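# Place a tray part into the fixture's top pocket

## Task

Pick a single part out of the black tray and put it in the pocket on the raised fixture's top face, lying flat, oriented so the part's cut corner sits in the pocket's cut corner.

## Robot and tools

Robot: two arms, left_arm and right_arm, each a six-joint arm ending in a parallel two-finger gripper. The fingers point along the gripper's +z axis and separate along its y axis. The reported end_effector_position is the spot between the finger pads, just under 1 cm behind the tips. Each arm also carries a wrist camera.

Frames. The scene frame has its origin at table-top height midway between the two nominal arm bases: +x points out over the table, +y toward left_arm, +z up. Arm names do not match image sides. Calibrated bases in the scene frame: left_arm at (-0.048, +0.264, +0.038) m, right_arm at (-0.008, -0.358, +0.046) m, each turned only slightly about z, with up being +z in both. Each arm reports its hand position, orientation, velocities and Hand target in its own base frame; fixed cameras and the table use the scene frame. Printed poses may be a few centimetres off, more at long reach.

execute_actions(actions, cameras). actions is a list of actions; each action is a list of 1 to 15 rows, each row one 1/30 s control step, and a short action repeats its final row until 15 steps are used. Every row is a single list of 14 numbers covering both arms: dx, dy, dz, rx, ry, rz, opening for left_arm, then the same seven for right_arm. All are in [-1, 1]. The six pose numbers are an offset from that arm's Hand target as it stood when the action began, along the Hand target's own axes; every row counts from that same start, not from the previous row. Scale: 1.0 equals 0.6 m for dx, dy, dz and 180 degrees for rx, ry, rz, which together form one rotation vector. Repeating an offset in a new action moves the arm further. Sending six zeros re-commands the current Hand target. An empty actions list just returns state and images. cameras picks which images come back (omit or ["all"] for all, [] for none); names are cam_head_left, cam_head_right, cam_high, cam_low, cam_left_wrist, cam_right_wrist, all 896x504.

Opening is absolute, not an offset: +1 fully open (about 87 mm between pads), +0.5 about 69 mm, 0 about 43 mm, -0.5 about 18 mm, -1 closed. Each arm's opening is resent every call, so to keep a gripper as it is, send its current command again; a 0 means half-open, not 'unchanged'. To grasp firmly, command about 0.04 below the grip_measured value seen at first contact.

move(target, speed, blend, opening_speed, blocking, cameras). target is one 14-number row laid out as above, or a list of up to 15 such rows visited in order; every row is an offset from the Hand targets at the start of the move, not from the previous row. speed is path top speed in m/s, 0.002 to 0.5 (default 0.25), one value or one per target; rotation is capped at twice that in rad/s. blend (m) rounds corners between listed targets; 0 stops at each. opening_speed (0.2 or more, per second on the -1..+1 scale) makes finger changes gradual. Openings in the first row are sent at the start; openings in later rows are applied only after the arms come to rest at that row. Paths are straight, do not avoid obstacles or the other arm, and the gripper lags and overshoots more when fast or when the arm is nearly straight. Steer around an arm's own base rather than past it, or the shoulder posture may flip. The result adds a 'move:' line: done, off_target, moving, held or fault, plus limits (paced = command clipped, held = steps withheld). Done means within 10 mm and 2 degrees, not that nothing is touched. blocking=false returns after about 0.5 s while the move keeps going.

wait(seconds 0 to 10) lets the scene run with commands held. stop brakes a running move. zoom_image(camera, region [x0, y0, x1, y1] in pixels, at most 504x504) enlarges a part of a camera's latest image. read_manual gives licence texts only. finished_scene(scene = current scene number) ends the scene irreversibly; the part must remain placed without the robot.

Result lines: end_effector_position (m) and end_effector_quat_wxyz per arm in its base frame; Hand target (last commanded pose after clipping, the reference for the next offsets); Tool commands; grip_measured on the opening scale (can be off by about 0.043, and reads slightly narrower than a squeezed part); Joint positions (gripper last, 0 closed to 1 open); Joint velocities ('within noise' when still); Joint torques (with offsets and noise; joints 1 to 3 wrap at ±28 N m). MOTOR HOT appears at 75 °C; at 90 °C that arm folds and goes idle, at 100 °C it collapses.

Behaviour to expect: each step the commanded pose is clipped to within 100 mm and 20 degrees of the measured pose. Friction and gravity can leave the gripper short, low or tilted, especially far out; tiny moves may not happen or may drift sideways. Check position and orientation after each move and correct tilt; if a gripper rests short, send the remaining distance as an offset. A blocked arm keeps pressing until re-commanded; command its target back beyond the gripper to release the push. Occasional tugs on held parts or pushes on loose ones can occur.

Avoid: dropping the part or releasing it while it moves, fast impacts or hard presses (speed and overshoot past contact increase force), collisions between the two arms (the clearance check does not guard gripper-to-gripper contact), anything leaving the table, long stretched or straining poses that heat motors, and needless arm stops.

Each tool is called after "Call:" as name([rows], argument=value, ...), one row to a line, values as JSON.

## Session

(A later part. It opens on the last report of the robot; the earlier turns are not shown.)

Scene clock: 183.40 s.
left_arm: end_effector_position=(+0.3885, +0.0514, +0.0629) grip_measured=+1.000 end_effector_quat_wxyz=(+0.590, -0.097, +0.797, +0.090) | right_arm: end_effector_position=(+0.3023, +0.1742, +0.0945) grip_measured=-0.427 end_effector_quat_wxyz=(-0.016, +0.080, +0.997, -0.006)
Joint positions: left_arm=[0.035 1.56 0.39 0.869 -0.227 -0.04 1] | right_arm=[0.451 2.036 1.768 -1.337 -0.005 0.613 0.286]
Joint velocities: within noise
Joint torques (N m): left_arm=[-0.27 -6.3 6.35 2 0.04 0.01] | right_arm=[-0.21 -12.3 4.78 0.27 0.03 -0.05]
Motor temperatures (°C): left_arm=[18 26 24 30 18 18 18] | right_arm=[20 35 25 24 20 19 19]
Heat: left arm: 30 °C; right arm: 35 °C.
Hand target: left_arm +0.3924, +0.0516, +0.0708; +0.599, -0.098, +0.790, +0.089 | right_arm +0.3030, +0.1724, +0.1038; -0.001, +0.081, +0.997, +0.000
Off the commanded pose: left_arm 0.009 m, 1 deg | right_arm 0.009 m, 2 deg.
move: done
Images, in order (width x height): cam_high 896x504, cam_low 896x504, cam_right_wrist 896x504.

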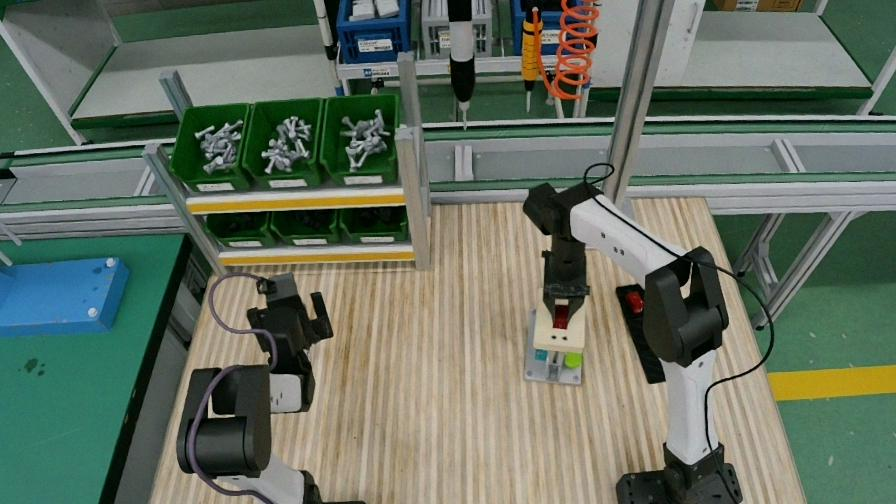

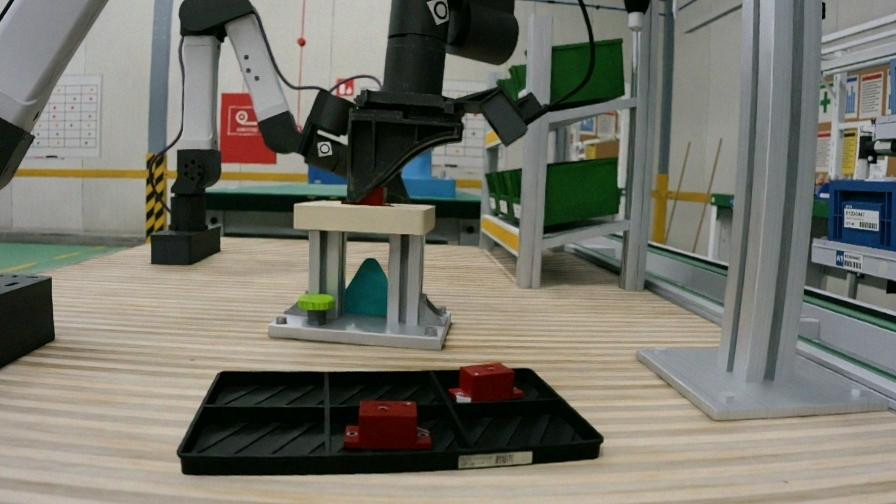

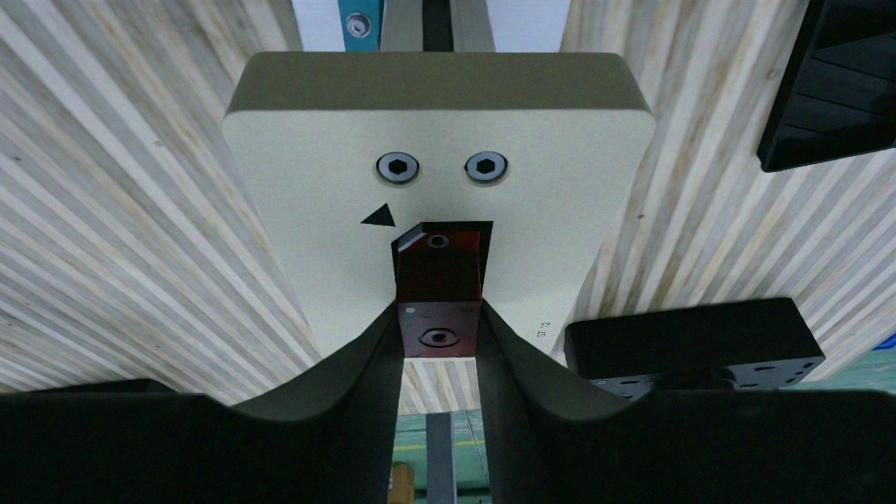

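Call:
move(target=[0,0,0,0,0,0,1,-0.004,-0.001,0.008,0,0.004,0,-0.7], speed=0.05, cameras=["cam_high","cam_right_wrist","cam_low"])

Call:
zoom_image(camera="cam_right_wrist", region=[330, 100, 550, 380])

Call:
zoom_image(camera="cam_high", region=[515, 270, 605, 380])

Call:
zoom_image(camera="cam_low", region=[270, 80, 460, 250])

Scene clock: 189.23 s.
left_arm: end_effector_position=(+0.3885, +0.0514, +0.0629) grip_measured=+1.000 end_effector_quat_wxyz=(+0.590, -0.097, +0.797, +0.090) | right_arm: end_effector_position=(+0.3031, +0.1731, +0.0945) grip_measured=-0.427 end_effector_quat_wxyz=(-0.016, +0.081, +0.997, -0.006)
Joint positions: left_arm=[0.035 1.56 0.39 0.869 -0.227 -0.04 1] | right_arm=[0.448 2.036 1.768 -1.336 -0.005 0.61 0.286]
Joint velocities: within noise
Joint torques (N m): left_arm=[-0.25 -6.28 6.35 2 0.04 0.01] | right_arm=[-0.58 -10.71 5.14 0.29 -0.04 -0.11]
Motor temperatures (°C): left_arm=[18 26 24 30 18 18 18] | right_arm=[20 35 25 24 20 19 19]
Heat: left arm: 30 °C; right arm: 35 °C.
Hand target: left_arm +0.3924, +0.0516, +0.0708; +0.599, -0.098, +0.790, +0.089 | right_arm +0.3052, +0.1715, +0.0990; -0.007, +0.081, +0.997, +0.001
Off the commanded pose: left_arm 0.009 m, 1 deg | right_arm 0.005 m, 1 deg.
move: done
Images, in order (width x height): cam_high 896x504, cam_low 896x504, cam_right_wrist 896x504.

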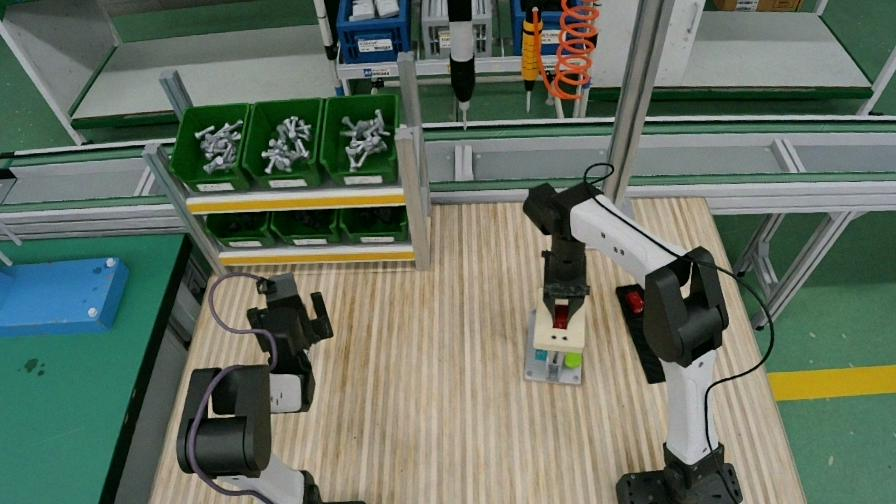

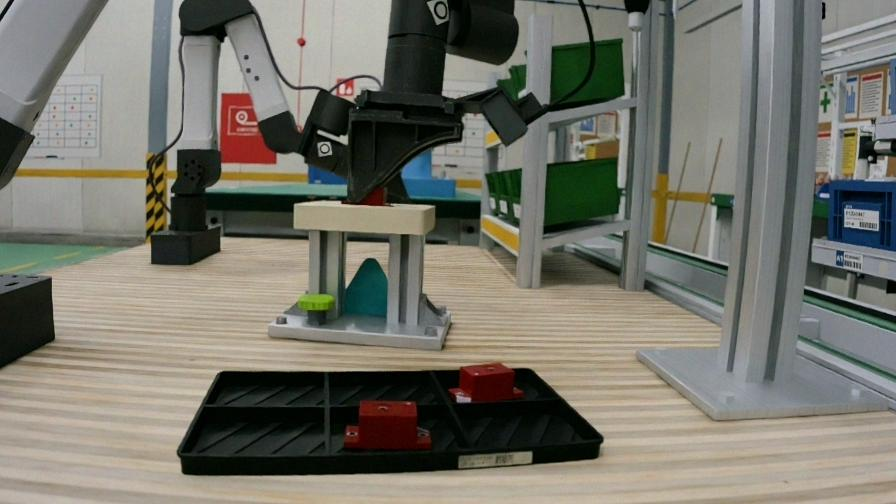

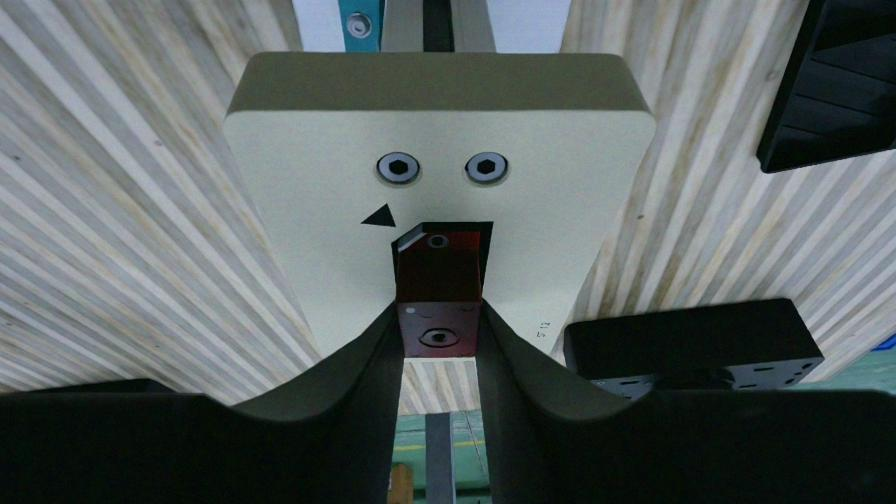

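Scaled by 1.800 from the camera's 896x504 image, which has a finer 1280x720 frame.

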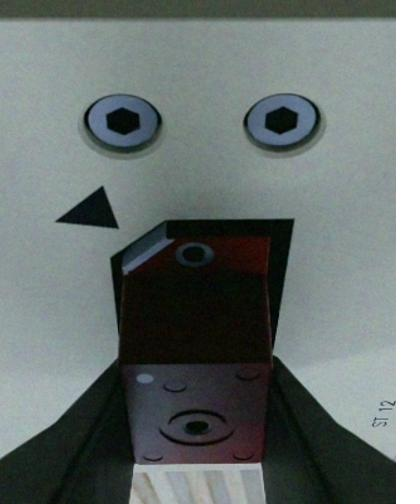

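Scaled by 4.582 from the camera's 896x504 image, which has a finer 1280x720 frame.

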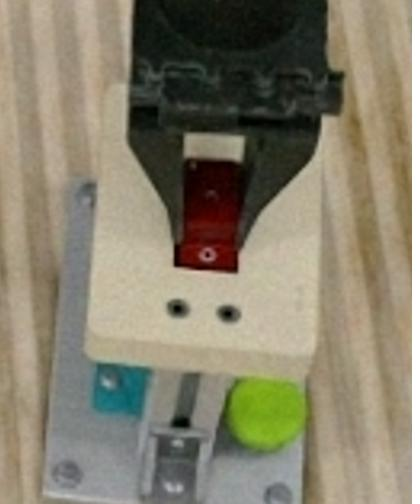

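Scaled by 2.653 from the camera's 896x504 image, which has a finer 1280x720 frame.

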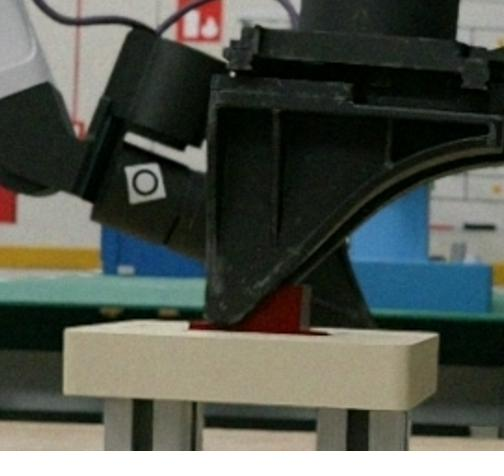

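Call:
move(target=[0,0,0,0,0,0,1,-0.006,-0.001,0.006,0,0,0,-0.7], speed=0.05, cameras=["cam_high","cam_right_wrist","cam_low"])

Call:
zoom_image(camera="cam_right_wrist", region=[330, 100, 550, 380])

Call:
zoom_image(camera="cam_high", region=[515, 270, 605, 380])

Call:
zoom_image(camera="cam_low", region=[270, 80, 460, 250])

Scene clock: 200.20 s.
left_arm: end_effector_position=(+0.3885, +0.0514, +0.0629) grip_measured=+1.000 end_effector_quat_wxyz=(+0.590, -0.097, +0.797, +0.090) | right_arm: end_effector_position=(+0.3041, +0.1724, +0.0945) grip_measured=-0.427 end_effector_quat_wxyz=(-0.015, +0.080, +0.997, -0.004)
Joint positions: left_arm=[0.035 1.56 0.39 0.869 -0.227 -0.04 1] | right_arm=[0.444 2.036 1.768 -1.334 -0.008 0.604 0.286]
Joint velocities: within noise
Joint torques (N m): left_arm=[-0.27 -6.28 6.37 2 0.04 0.01] | right_arm=[-0.84 -9.72 5.3 0.36 -0.02 -0.11]
Motor temperatures (°C): left_arm=[18 26 24 30 18 18 18] | right_arm=[20 35 24 24 20 19 19]
Heat: left arm: 30 °C; right arm: 35 °C.
Hand target: left_arm +0.3924, +0.0516, +0.0708; +0.599, -0.098, +0.790, +0.089 | right_arm +0.3086, +0.1703, +0.0953; -0.007, +0.081, +0.997, +0.001
Off the commanded pose: left_arm 0.009 m, 1 deg | right_arm 0.005 m, 1 deg.
move: done
Images, in order (width x height): cam_high 896x504, cam_low 896x504, cam_right_wrist 896x504.

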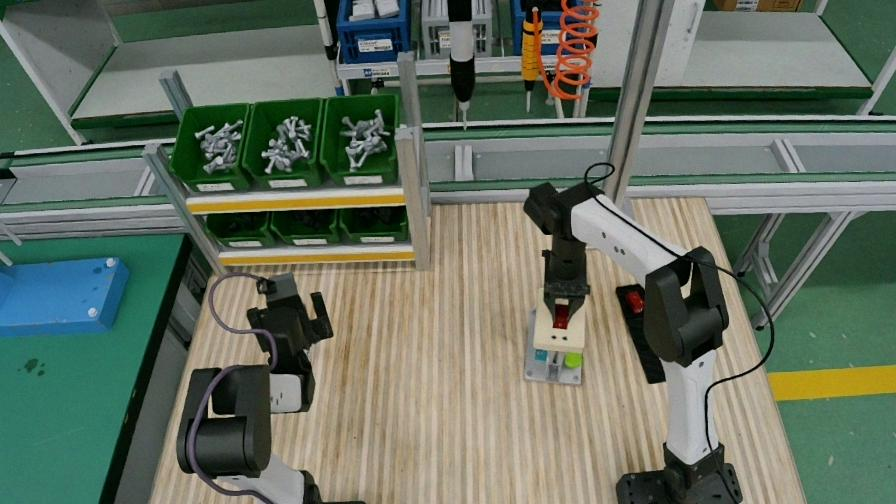

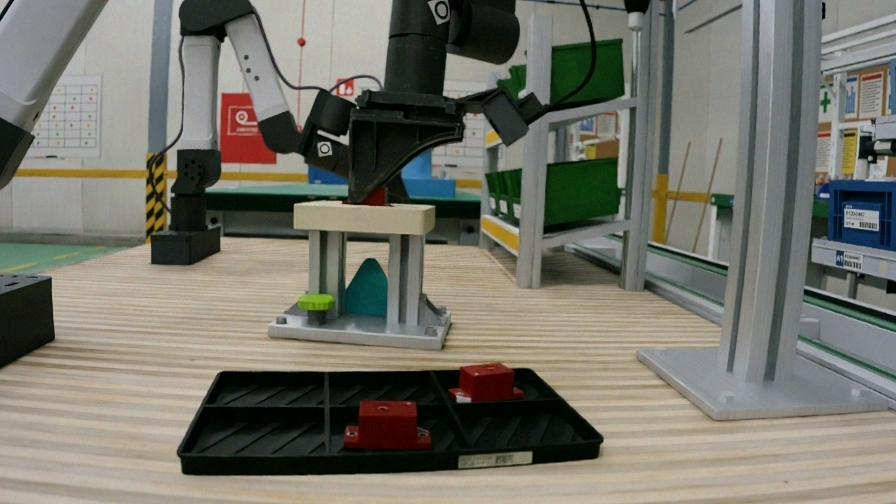

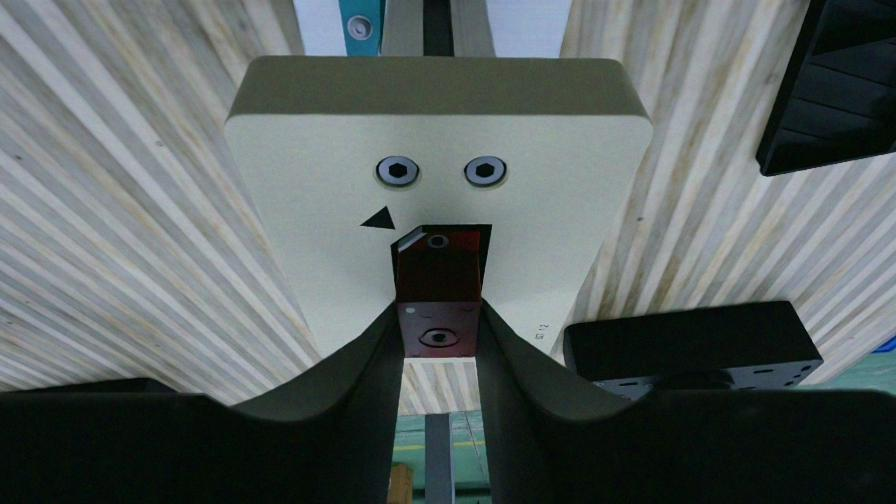

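Scaled by 1.800 from the camera's 896x504 image, which has a finer 1280x720 frame.

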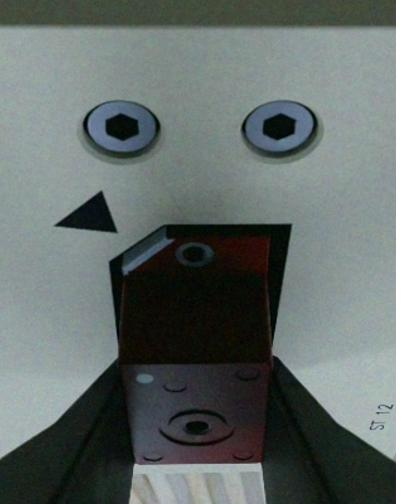

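Scaled by 4.582 from the camera's 896x504 image, which has a finer 1280x720 frame.

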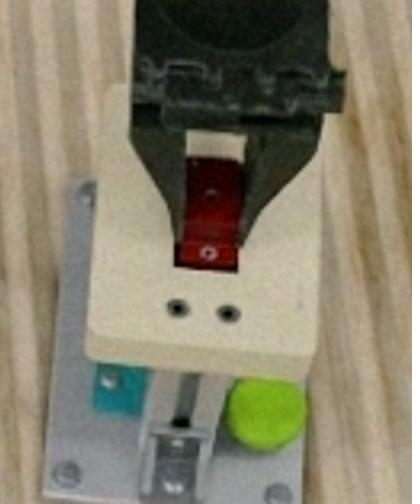

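Scaled by 2.653 from the camera's 896x504 image, which has a finer 1280x720 frame.

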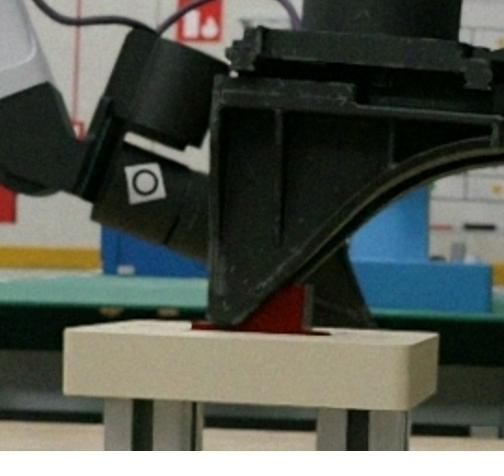

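Call:
move([
  [0,0,0,0,0,0,1,-0.003,0.004,0.004,0,-0.004,0,-0.7],
  [0,0,0,0,0,0,1,-0.006,0.004,0.007,0,-0.006,0,-0.7],
], speed=0.05, cameras=["cam_high","cam_right_wrist","cam_low"])

Call:
zoom_image(camera="cam_right_wrist", region=[330, 100, 550, 380])

Call:
zoom_image(camera="cam_high", region=[515, 270, 605, 380])

Call:
zoom_image(camera="cam_low", region=[270, 80, 460, 250])

Scene clock: 206.77 s.
left_arm: end_effector_position=(+0.3885, +0.0514, +0.0629) grip_measured=+1.000 end_effector_quat_wxyz=(+0.590, -0.097, +0.797, +0.090) | right_arm: end_effector_position=(+0.3043, +0.1725, +0.0944) grip_measured=-0.427 end_effector_quat_wxyz=(-0.015, +0.080, +0.997, -0.004)
Joint positions: left_arm=[0.035 1.56 0.39 0.869 -0.227 -0.04 1] | right_arm=[0.444 2.036 1.768 -1.332 -0.009 0.604 0.286]
Joint velocities: within noise
Joint torques (N m): left_arm=[-0.27 -6.3 6.35 2 0.04 0.01] | right_arm=[-0.4 -9.48 4.56 0.63 0.1 -0.06]
Motor temperatures (°C): left_arm=[18 26 24 30 18 18 18] | right_arm=[20 35 24 24 20 19 19]
Heat: left arm: 30 °C; right arm: 35 °C.
Hand target: left_arm +0.3924, +0.0516, +0.0708; +0.599, -0.098, +0.790, +0.089 | right_arm +0.3124, +0.1721, +0.0911; +0.002, +0.081, +0.997, +0.000
Off the commanded pose: left_arm 0.009 m, 1 deg | right_arm 0.009 m, 2 deg.
move: done
Images, in order (width x height): cam_high 896x504, cam_low 896x504, cam_right_wrist 896x504.

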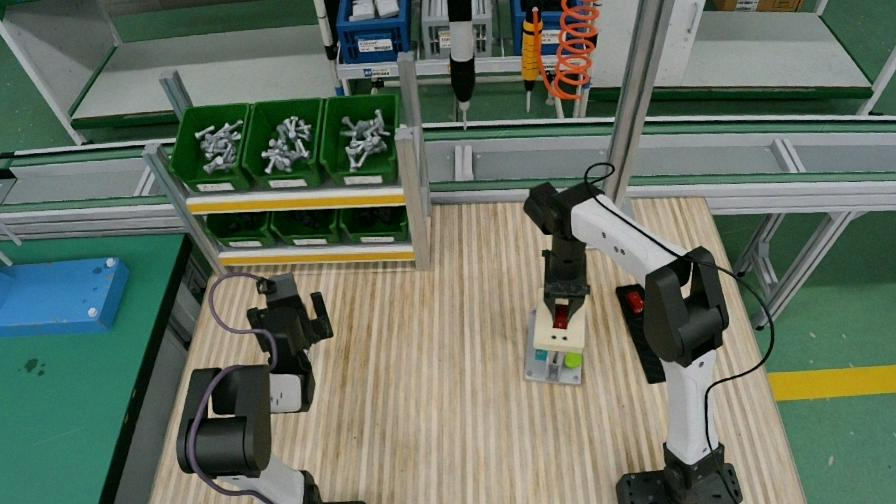

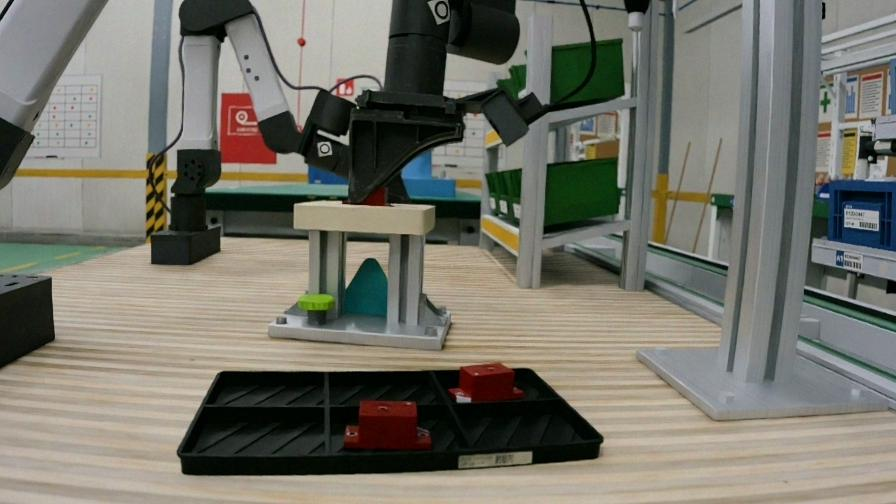

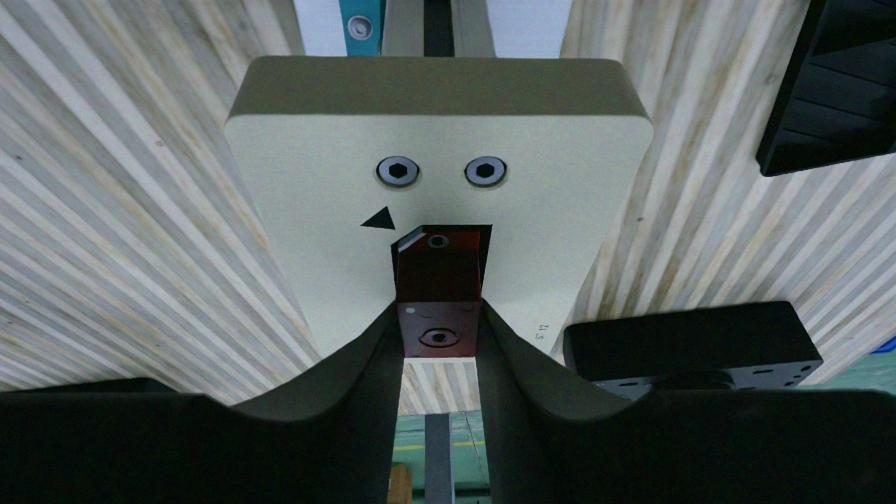

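Scaled by 1.800 from the camera's 896x504 image, which has a finer 1280x720 frame.

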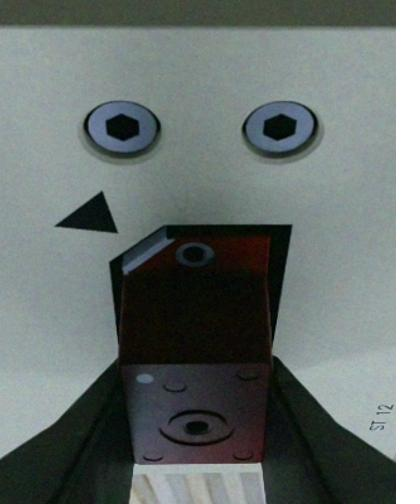

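Scaled by 4.582 from the camera's 896x504 image, which has a finer 1280x720 frame.

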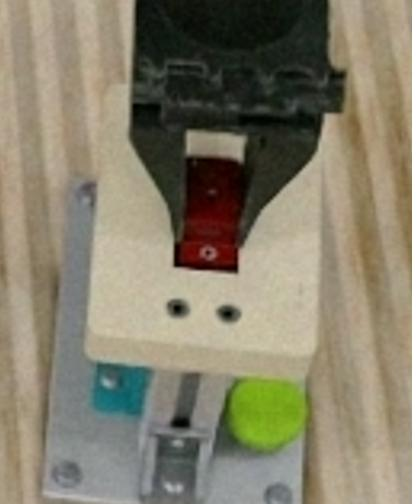

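Scaled by 2.653 from the camera's 896x504 image, which has a finer 1280x720 frame.

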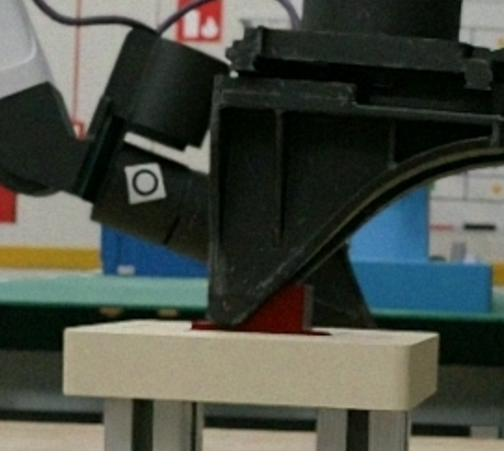

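Call:
move(target=[0,0,0,0,0,0,1,0.008,0.001,0.004,0,-0.012,0,-0.7], speed=0.05, cameras=["cam_high","cam_right_wrist","cam_low"])

Call:
zoom_image(camera="cam_right_wrist", region=[330, 100, 550, 380])

Call:
zoom_image(camera="cam_high", region=[535, 300, 585, 350])

Call:
zoom_image(camera="cam_low", region=[310, 160, 420, 230])

Scene clock: 218.73 s.
left_arm: end_effector_position=(+0.3885, +0.0514, +0.0629) grip_measured=+1.000 end_effector_quat_wxyz=(+0.590, -0.097, +0.797, +0.090) | right_arm: end_effector_position=(+0.3033, +0.1731, +0.0925) grip_measured=-0.427 end_effector_quat_wxyz=(+0.004, +0.081, +0.997, +0.002)
Joint positions: left_arm=[0.035 1.56 0.39 0.869 -0.227 -0.04 1] | right_arm=[0.45 1.994 1.707 -1.275 0 0.611 0.286]
Joint velocities: within noise
Joint torques (N m): left_arm=[-0.27 -6.28 6.35 2 0.04 0.01] | right_arm=[0.7 -9.59 3.9 0.69 0.24 0.04]
Motor temperatures (°C): left_arm=[18 26 24 31 18 18 18] | right_arm=[20 34 24 24 20 19 19]
Heat: left arm: 31 °C; right arm: 34 °C.
Hand target: left_arm +0.3924, +0.0516, +0.0708; +0.599, -0.098, +0.790, +0.089 | right_arm +0.3078, +0.1734, +0.0886; +0.021, +0.081, +0.996, -0.002
Off the commanded pose: left_arm 0.009 m, 1 deg | right_arm 0.006 m, 2 deg.
move: done
Images, in order (width x height): cam_high 896x504, cam_low 896x504, cam_right_wrist 896x504.

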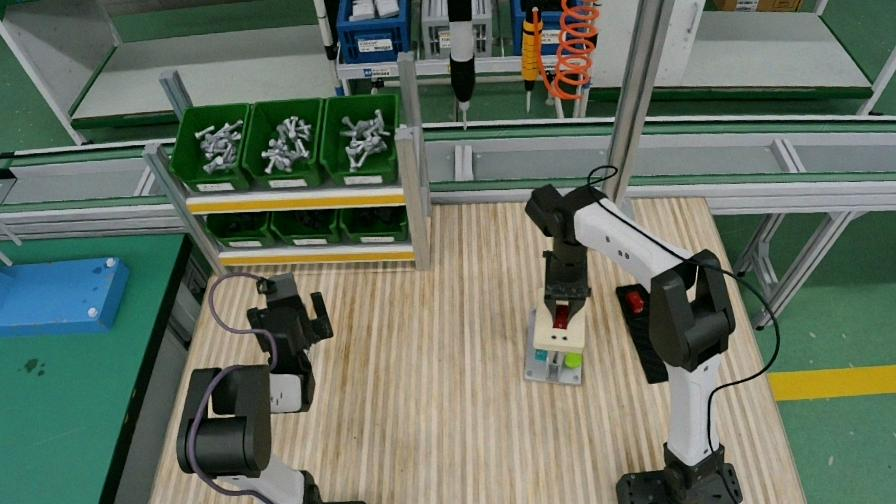

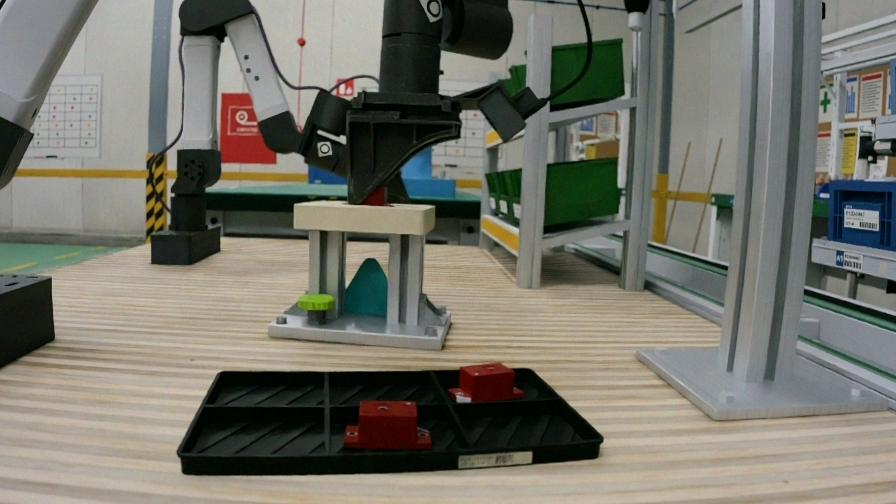

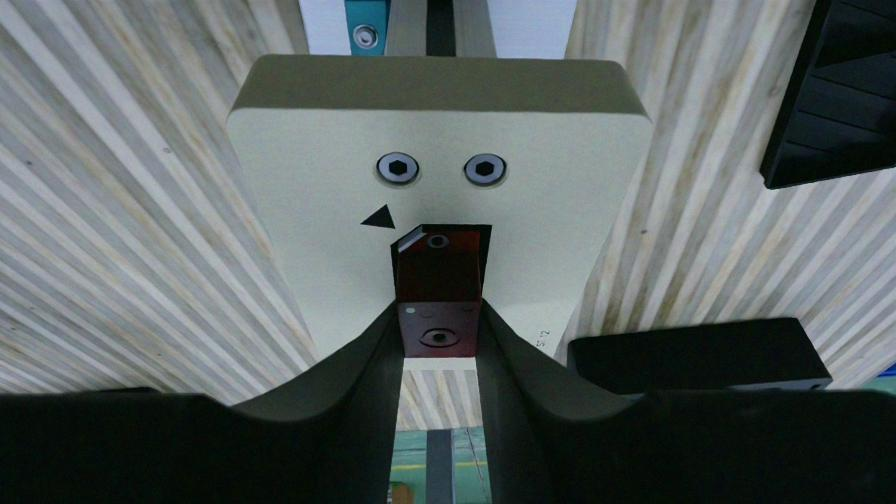

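Scaled by 1.800 from the camera's 896x504 image, which has a finer 1280x720 frame.

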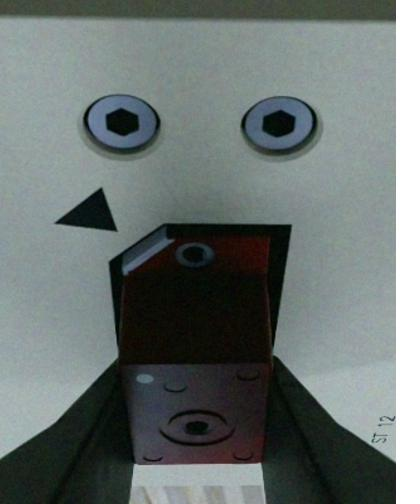

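Scaled by 10.080 from the camera's 896x504 image, which has a finer 1280x720 frame.

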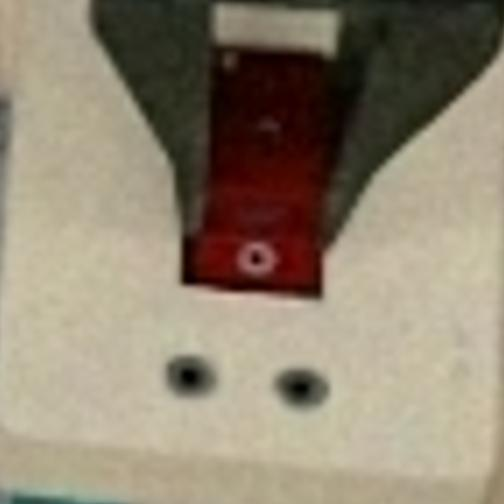

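Scaled by 4.582 from the camera's 896x504 image, which has a finer 1280x720 frame.

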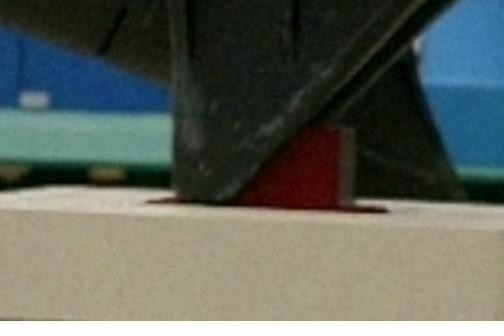

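Call:
move(target=[0,0,0,0,0,0,1,0.006,0.001,0.006,0,0.006,0,-0.7], speed=0.05, cameras=["cam_high","cam_low"])

Call:
zoom_image(camera="cam_high", region=[535, 300, 585, 350])

Call:
zoom_image(camera="cam_low", region=[310, 160, 420, 230])

Scene clock: 223.50 s.
left_arm: end_effector_position=(+0.3885, +0.0514, +0.0629) grip_measured=+1.000 end_effector_quat_wxyz=(+0.590, -0.097, +0.797, +0.090) | right_arm: end_effector_position=(+0.3032, +0.1730, +0.0922) grip_measured=-0.427 end_effector_quat_wxyz=(+0.004, +0.081, +0.997, +0.002)
Joint positions: left_arm=[0.035 1.56 0.39 0.869 -0.227 -0.04 1] | right_arm=[0.45 1.992 1.703 -1.272 0 0.612 0.286]
Joint velocities: within noise
Joint torques (N m): left_arm=[-0.27 -6.28 6.38 2 0.04 0.01] | right_arm=[0.85 -8.88 3.54 0.66 0.12 0.04]
Motor temperatures (°C): left_arm=[18 26 24 31 18 18 18] | right_arm=[20 35 24 24 20 19 19]
Heat: left arm: 31 °C; right arm: 35 °C.
Hand target: left_arm +0.3924, +0.0516, +0.0708; +0.599, -0.098, +0.790, +0.089 | right_arm +0.3045, +0.1746, +0.0849; +0.012, +0.081, +0.997, -0.001
Off the commanded pose: left_arm 0.009 m, 1 deg | right_arm 0.008 m, 1 deg.
move: done
Images, in order (width x height): cam_high 896x504, cam_low 896x504.

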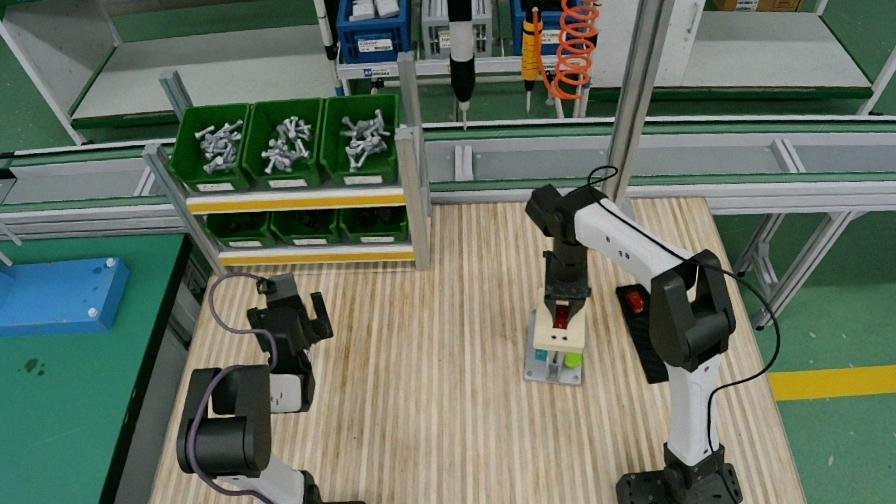

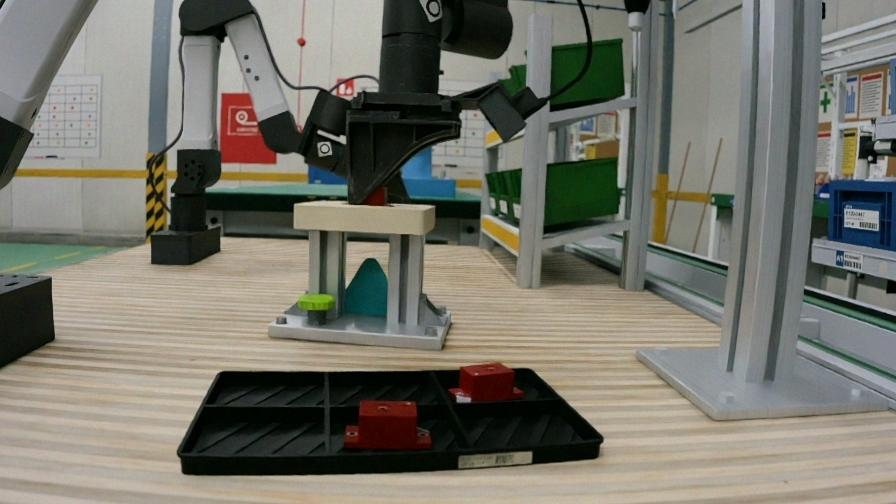

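Scaled by 10.080 from the camera's 896x504 image, which has a finer 1280x720 frame.

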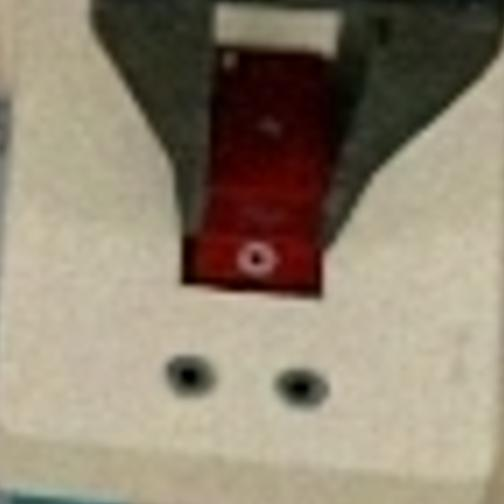

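Scaled by 4.582 from the camera's 896x504 image, which has a finer 1280x720 frame.

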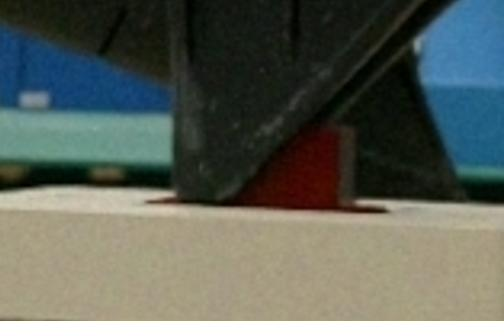

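Call:
move(target=[0,0,0,0,0,0,1,0.001,0.006,0.003,0,0,0,-0.7], speed=0.05, cameras=["cam_high","cam_low","cam_right_wrist"])

Call:
zoom_image(camera="cam_high", region=[535, 300, 585, 350])

Call:
zoom_image(camera="cam_low", region=[310, 160, 420, 230])

Call:
zoom_image(camera="cam_right_wrist", region=[370, 200, 510, 320])

Scene clock: 229.23 s.
left_arm: end_effector_position=(+0.3885, +0.0514, +0.0629) grip_measured=+1.000 end_effector_quat_wxyz=(+0.590, -0.097, +0.797, +0.090) | right_arm: end_effector_position=(+0.3028, +0.1739, +0.0921) grip_measured=-0.427 end_effector_quat_wxyz=(+0.005, +0.081, +0.997, +0.001)
Joint positions: left_arm=[0.035 1.56 0.39 0.869 -0.227 -0.04 1] | right_arm=[0.454 1.992 1.703 -1.272 0.003 0.616 0.286]
Joint velocities: within noise
Joint torques (N m): left_arm=[-0.27 -6.3 6.35 2 0.04 0.01] | right_arm=[1.26 -8.27 3.74 0.7 0.1 0.09]
Motor temperatures (°C): left_arm=[18 26 24 31 18 18 18] | right_arm=[20 34 24 24 20 19 19]
Heat: left arm: 31 °C; right arm: 34 °C.
Hand target: left_arm +0.3924, +0.0516, +0.0708; +0.599, -0.098, +0.790, +0.089 | right_arm +0.3045, +0.1782, +0.0830; +0.012, +0.081, +0.997, -0.001
Off the commanded pose: left_arm 0.009 m, 1 deg | right_arm 0.010 m, 1 deg.
move: done
Images, in order (width x height): cam_high 896x504, cam_low 896x504, cam_right_wrist 896x504.

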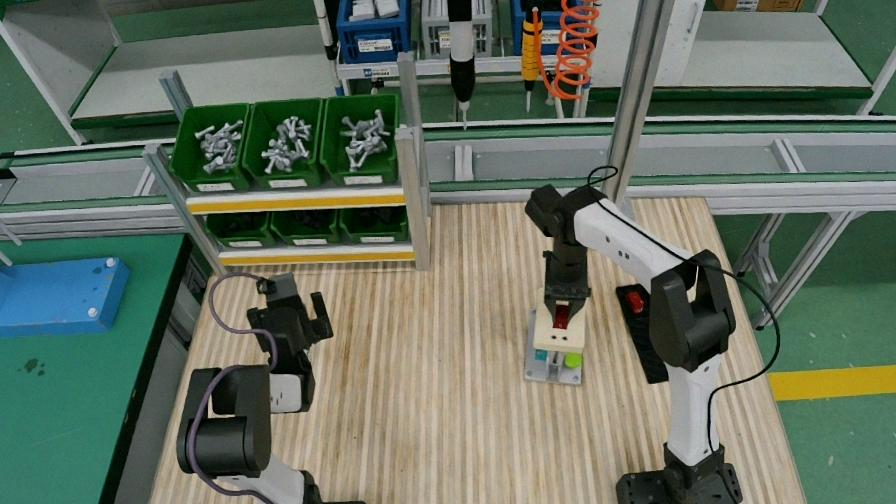

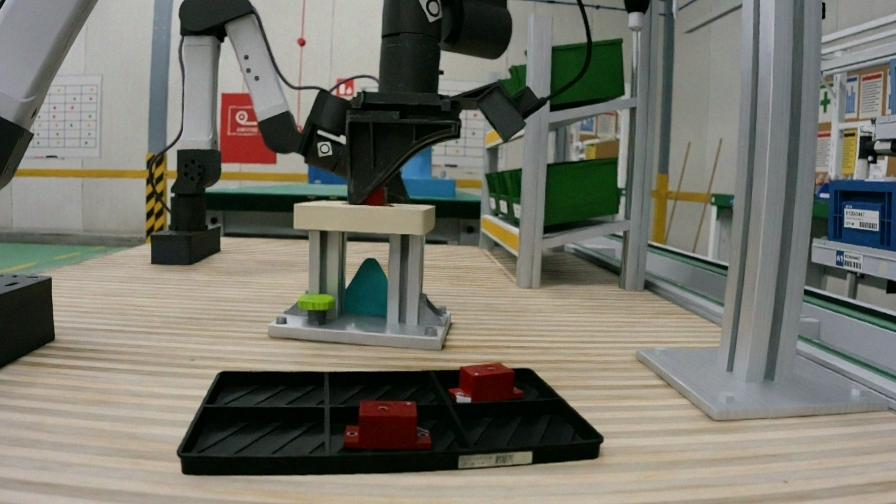

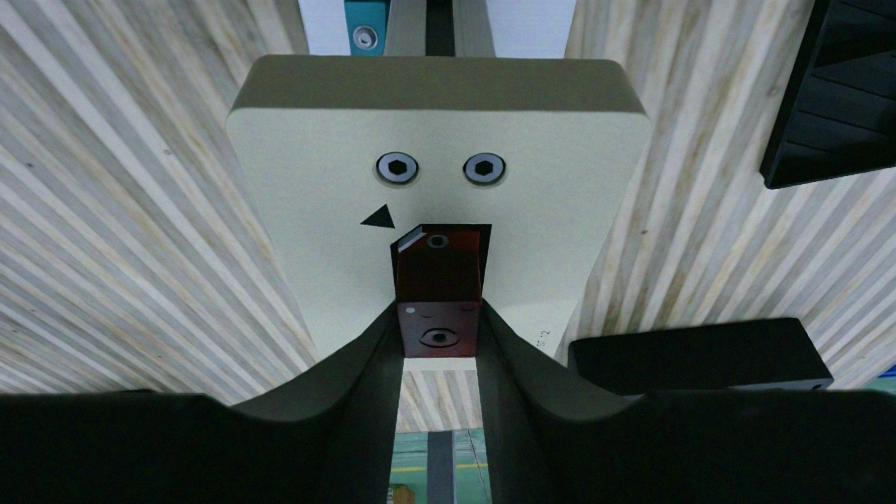

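Scaled by 10.080 from the camera's 896x504 image, which has a finer 1280x720 frame.

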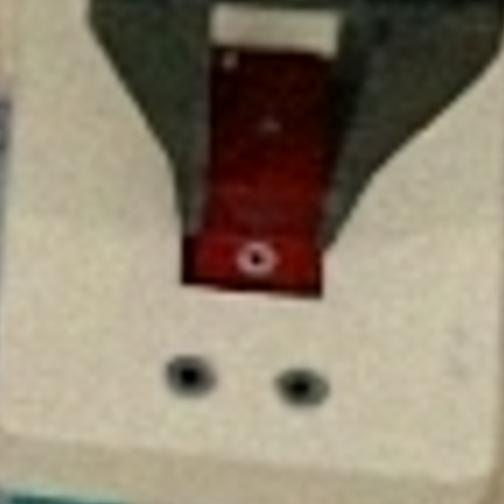

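Scaled by 4.582 from the camera's 896x504 image, which has a finer 1280x720 frame.

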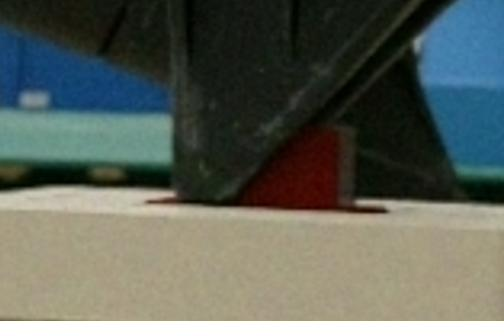

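Scaled by 3.600 from the camera's 896x504 image, which has a finer 1280x720 frame.

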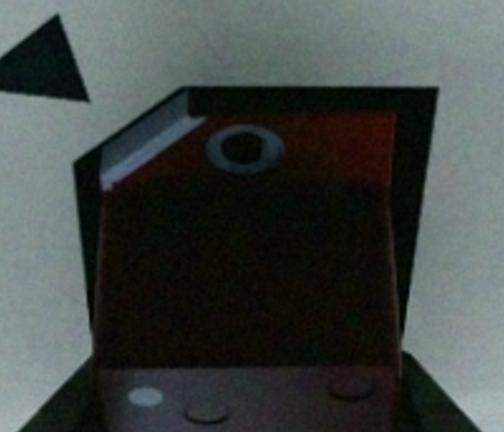

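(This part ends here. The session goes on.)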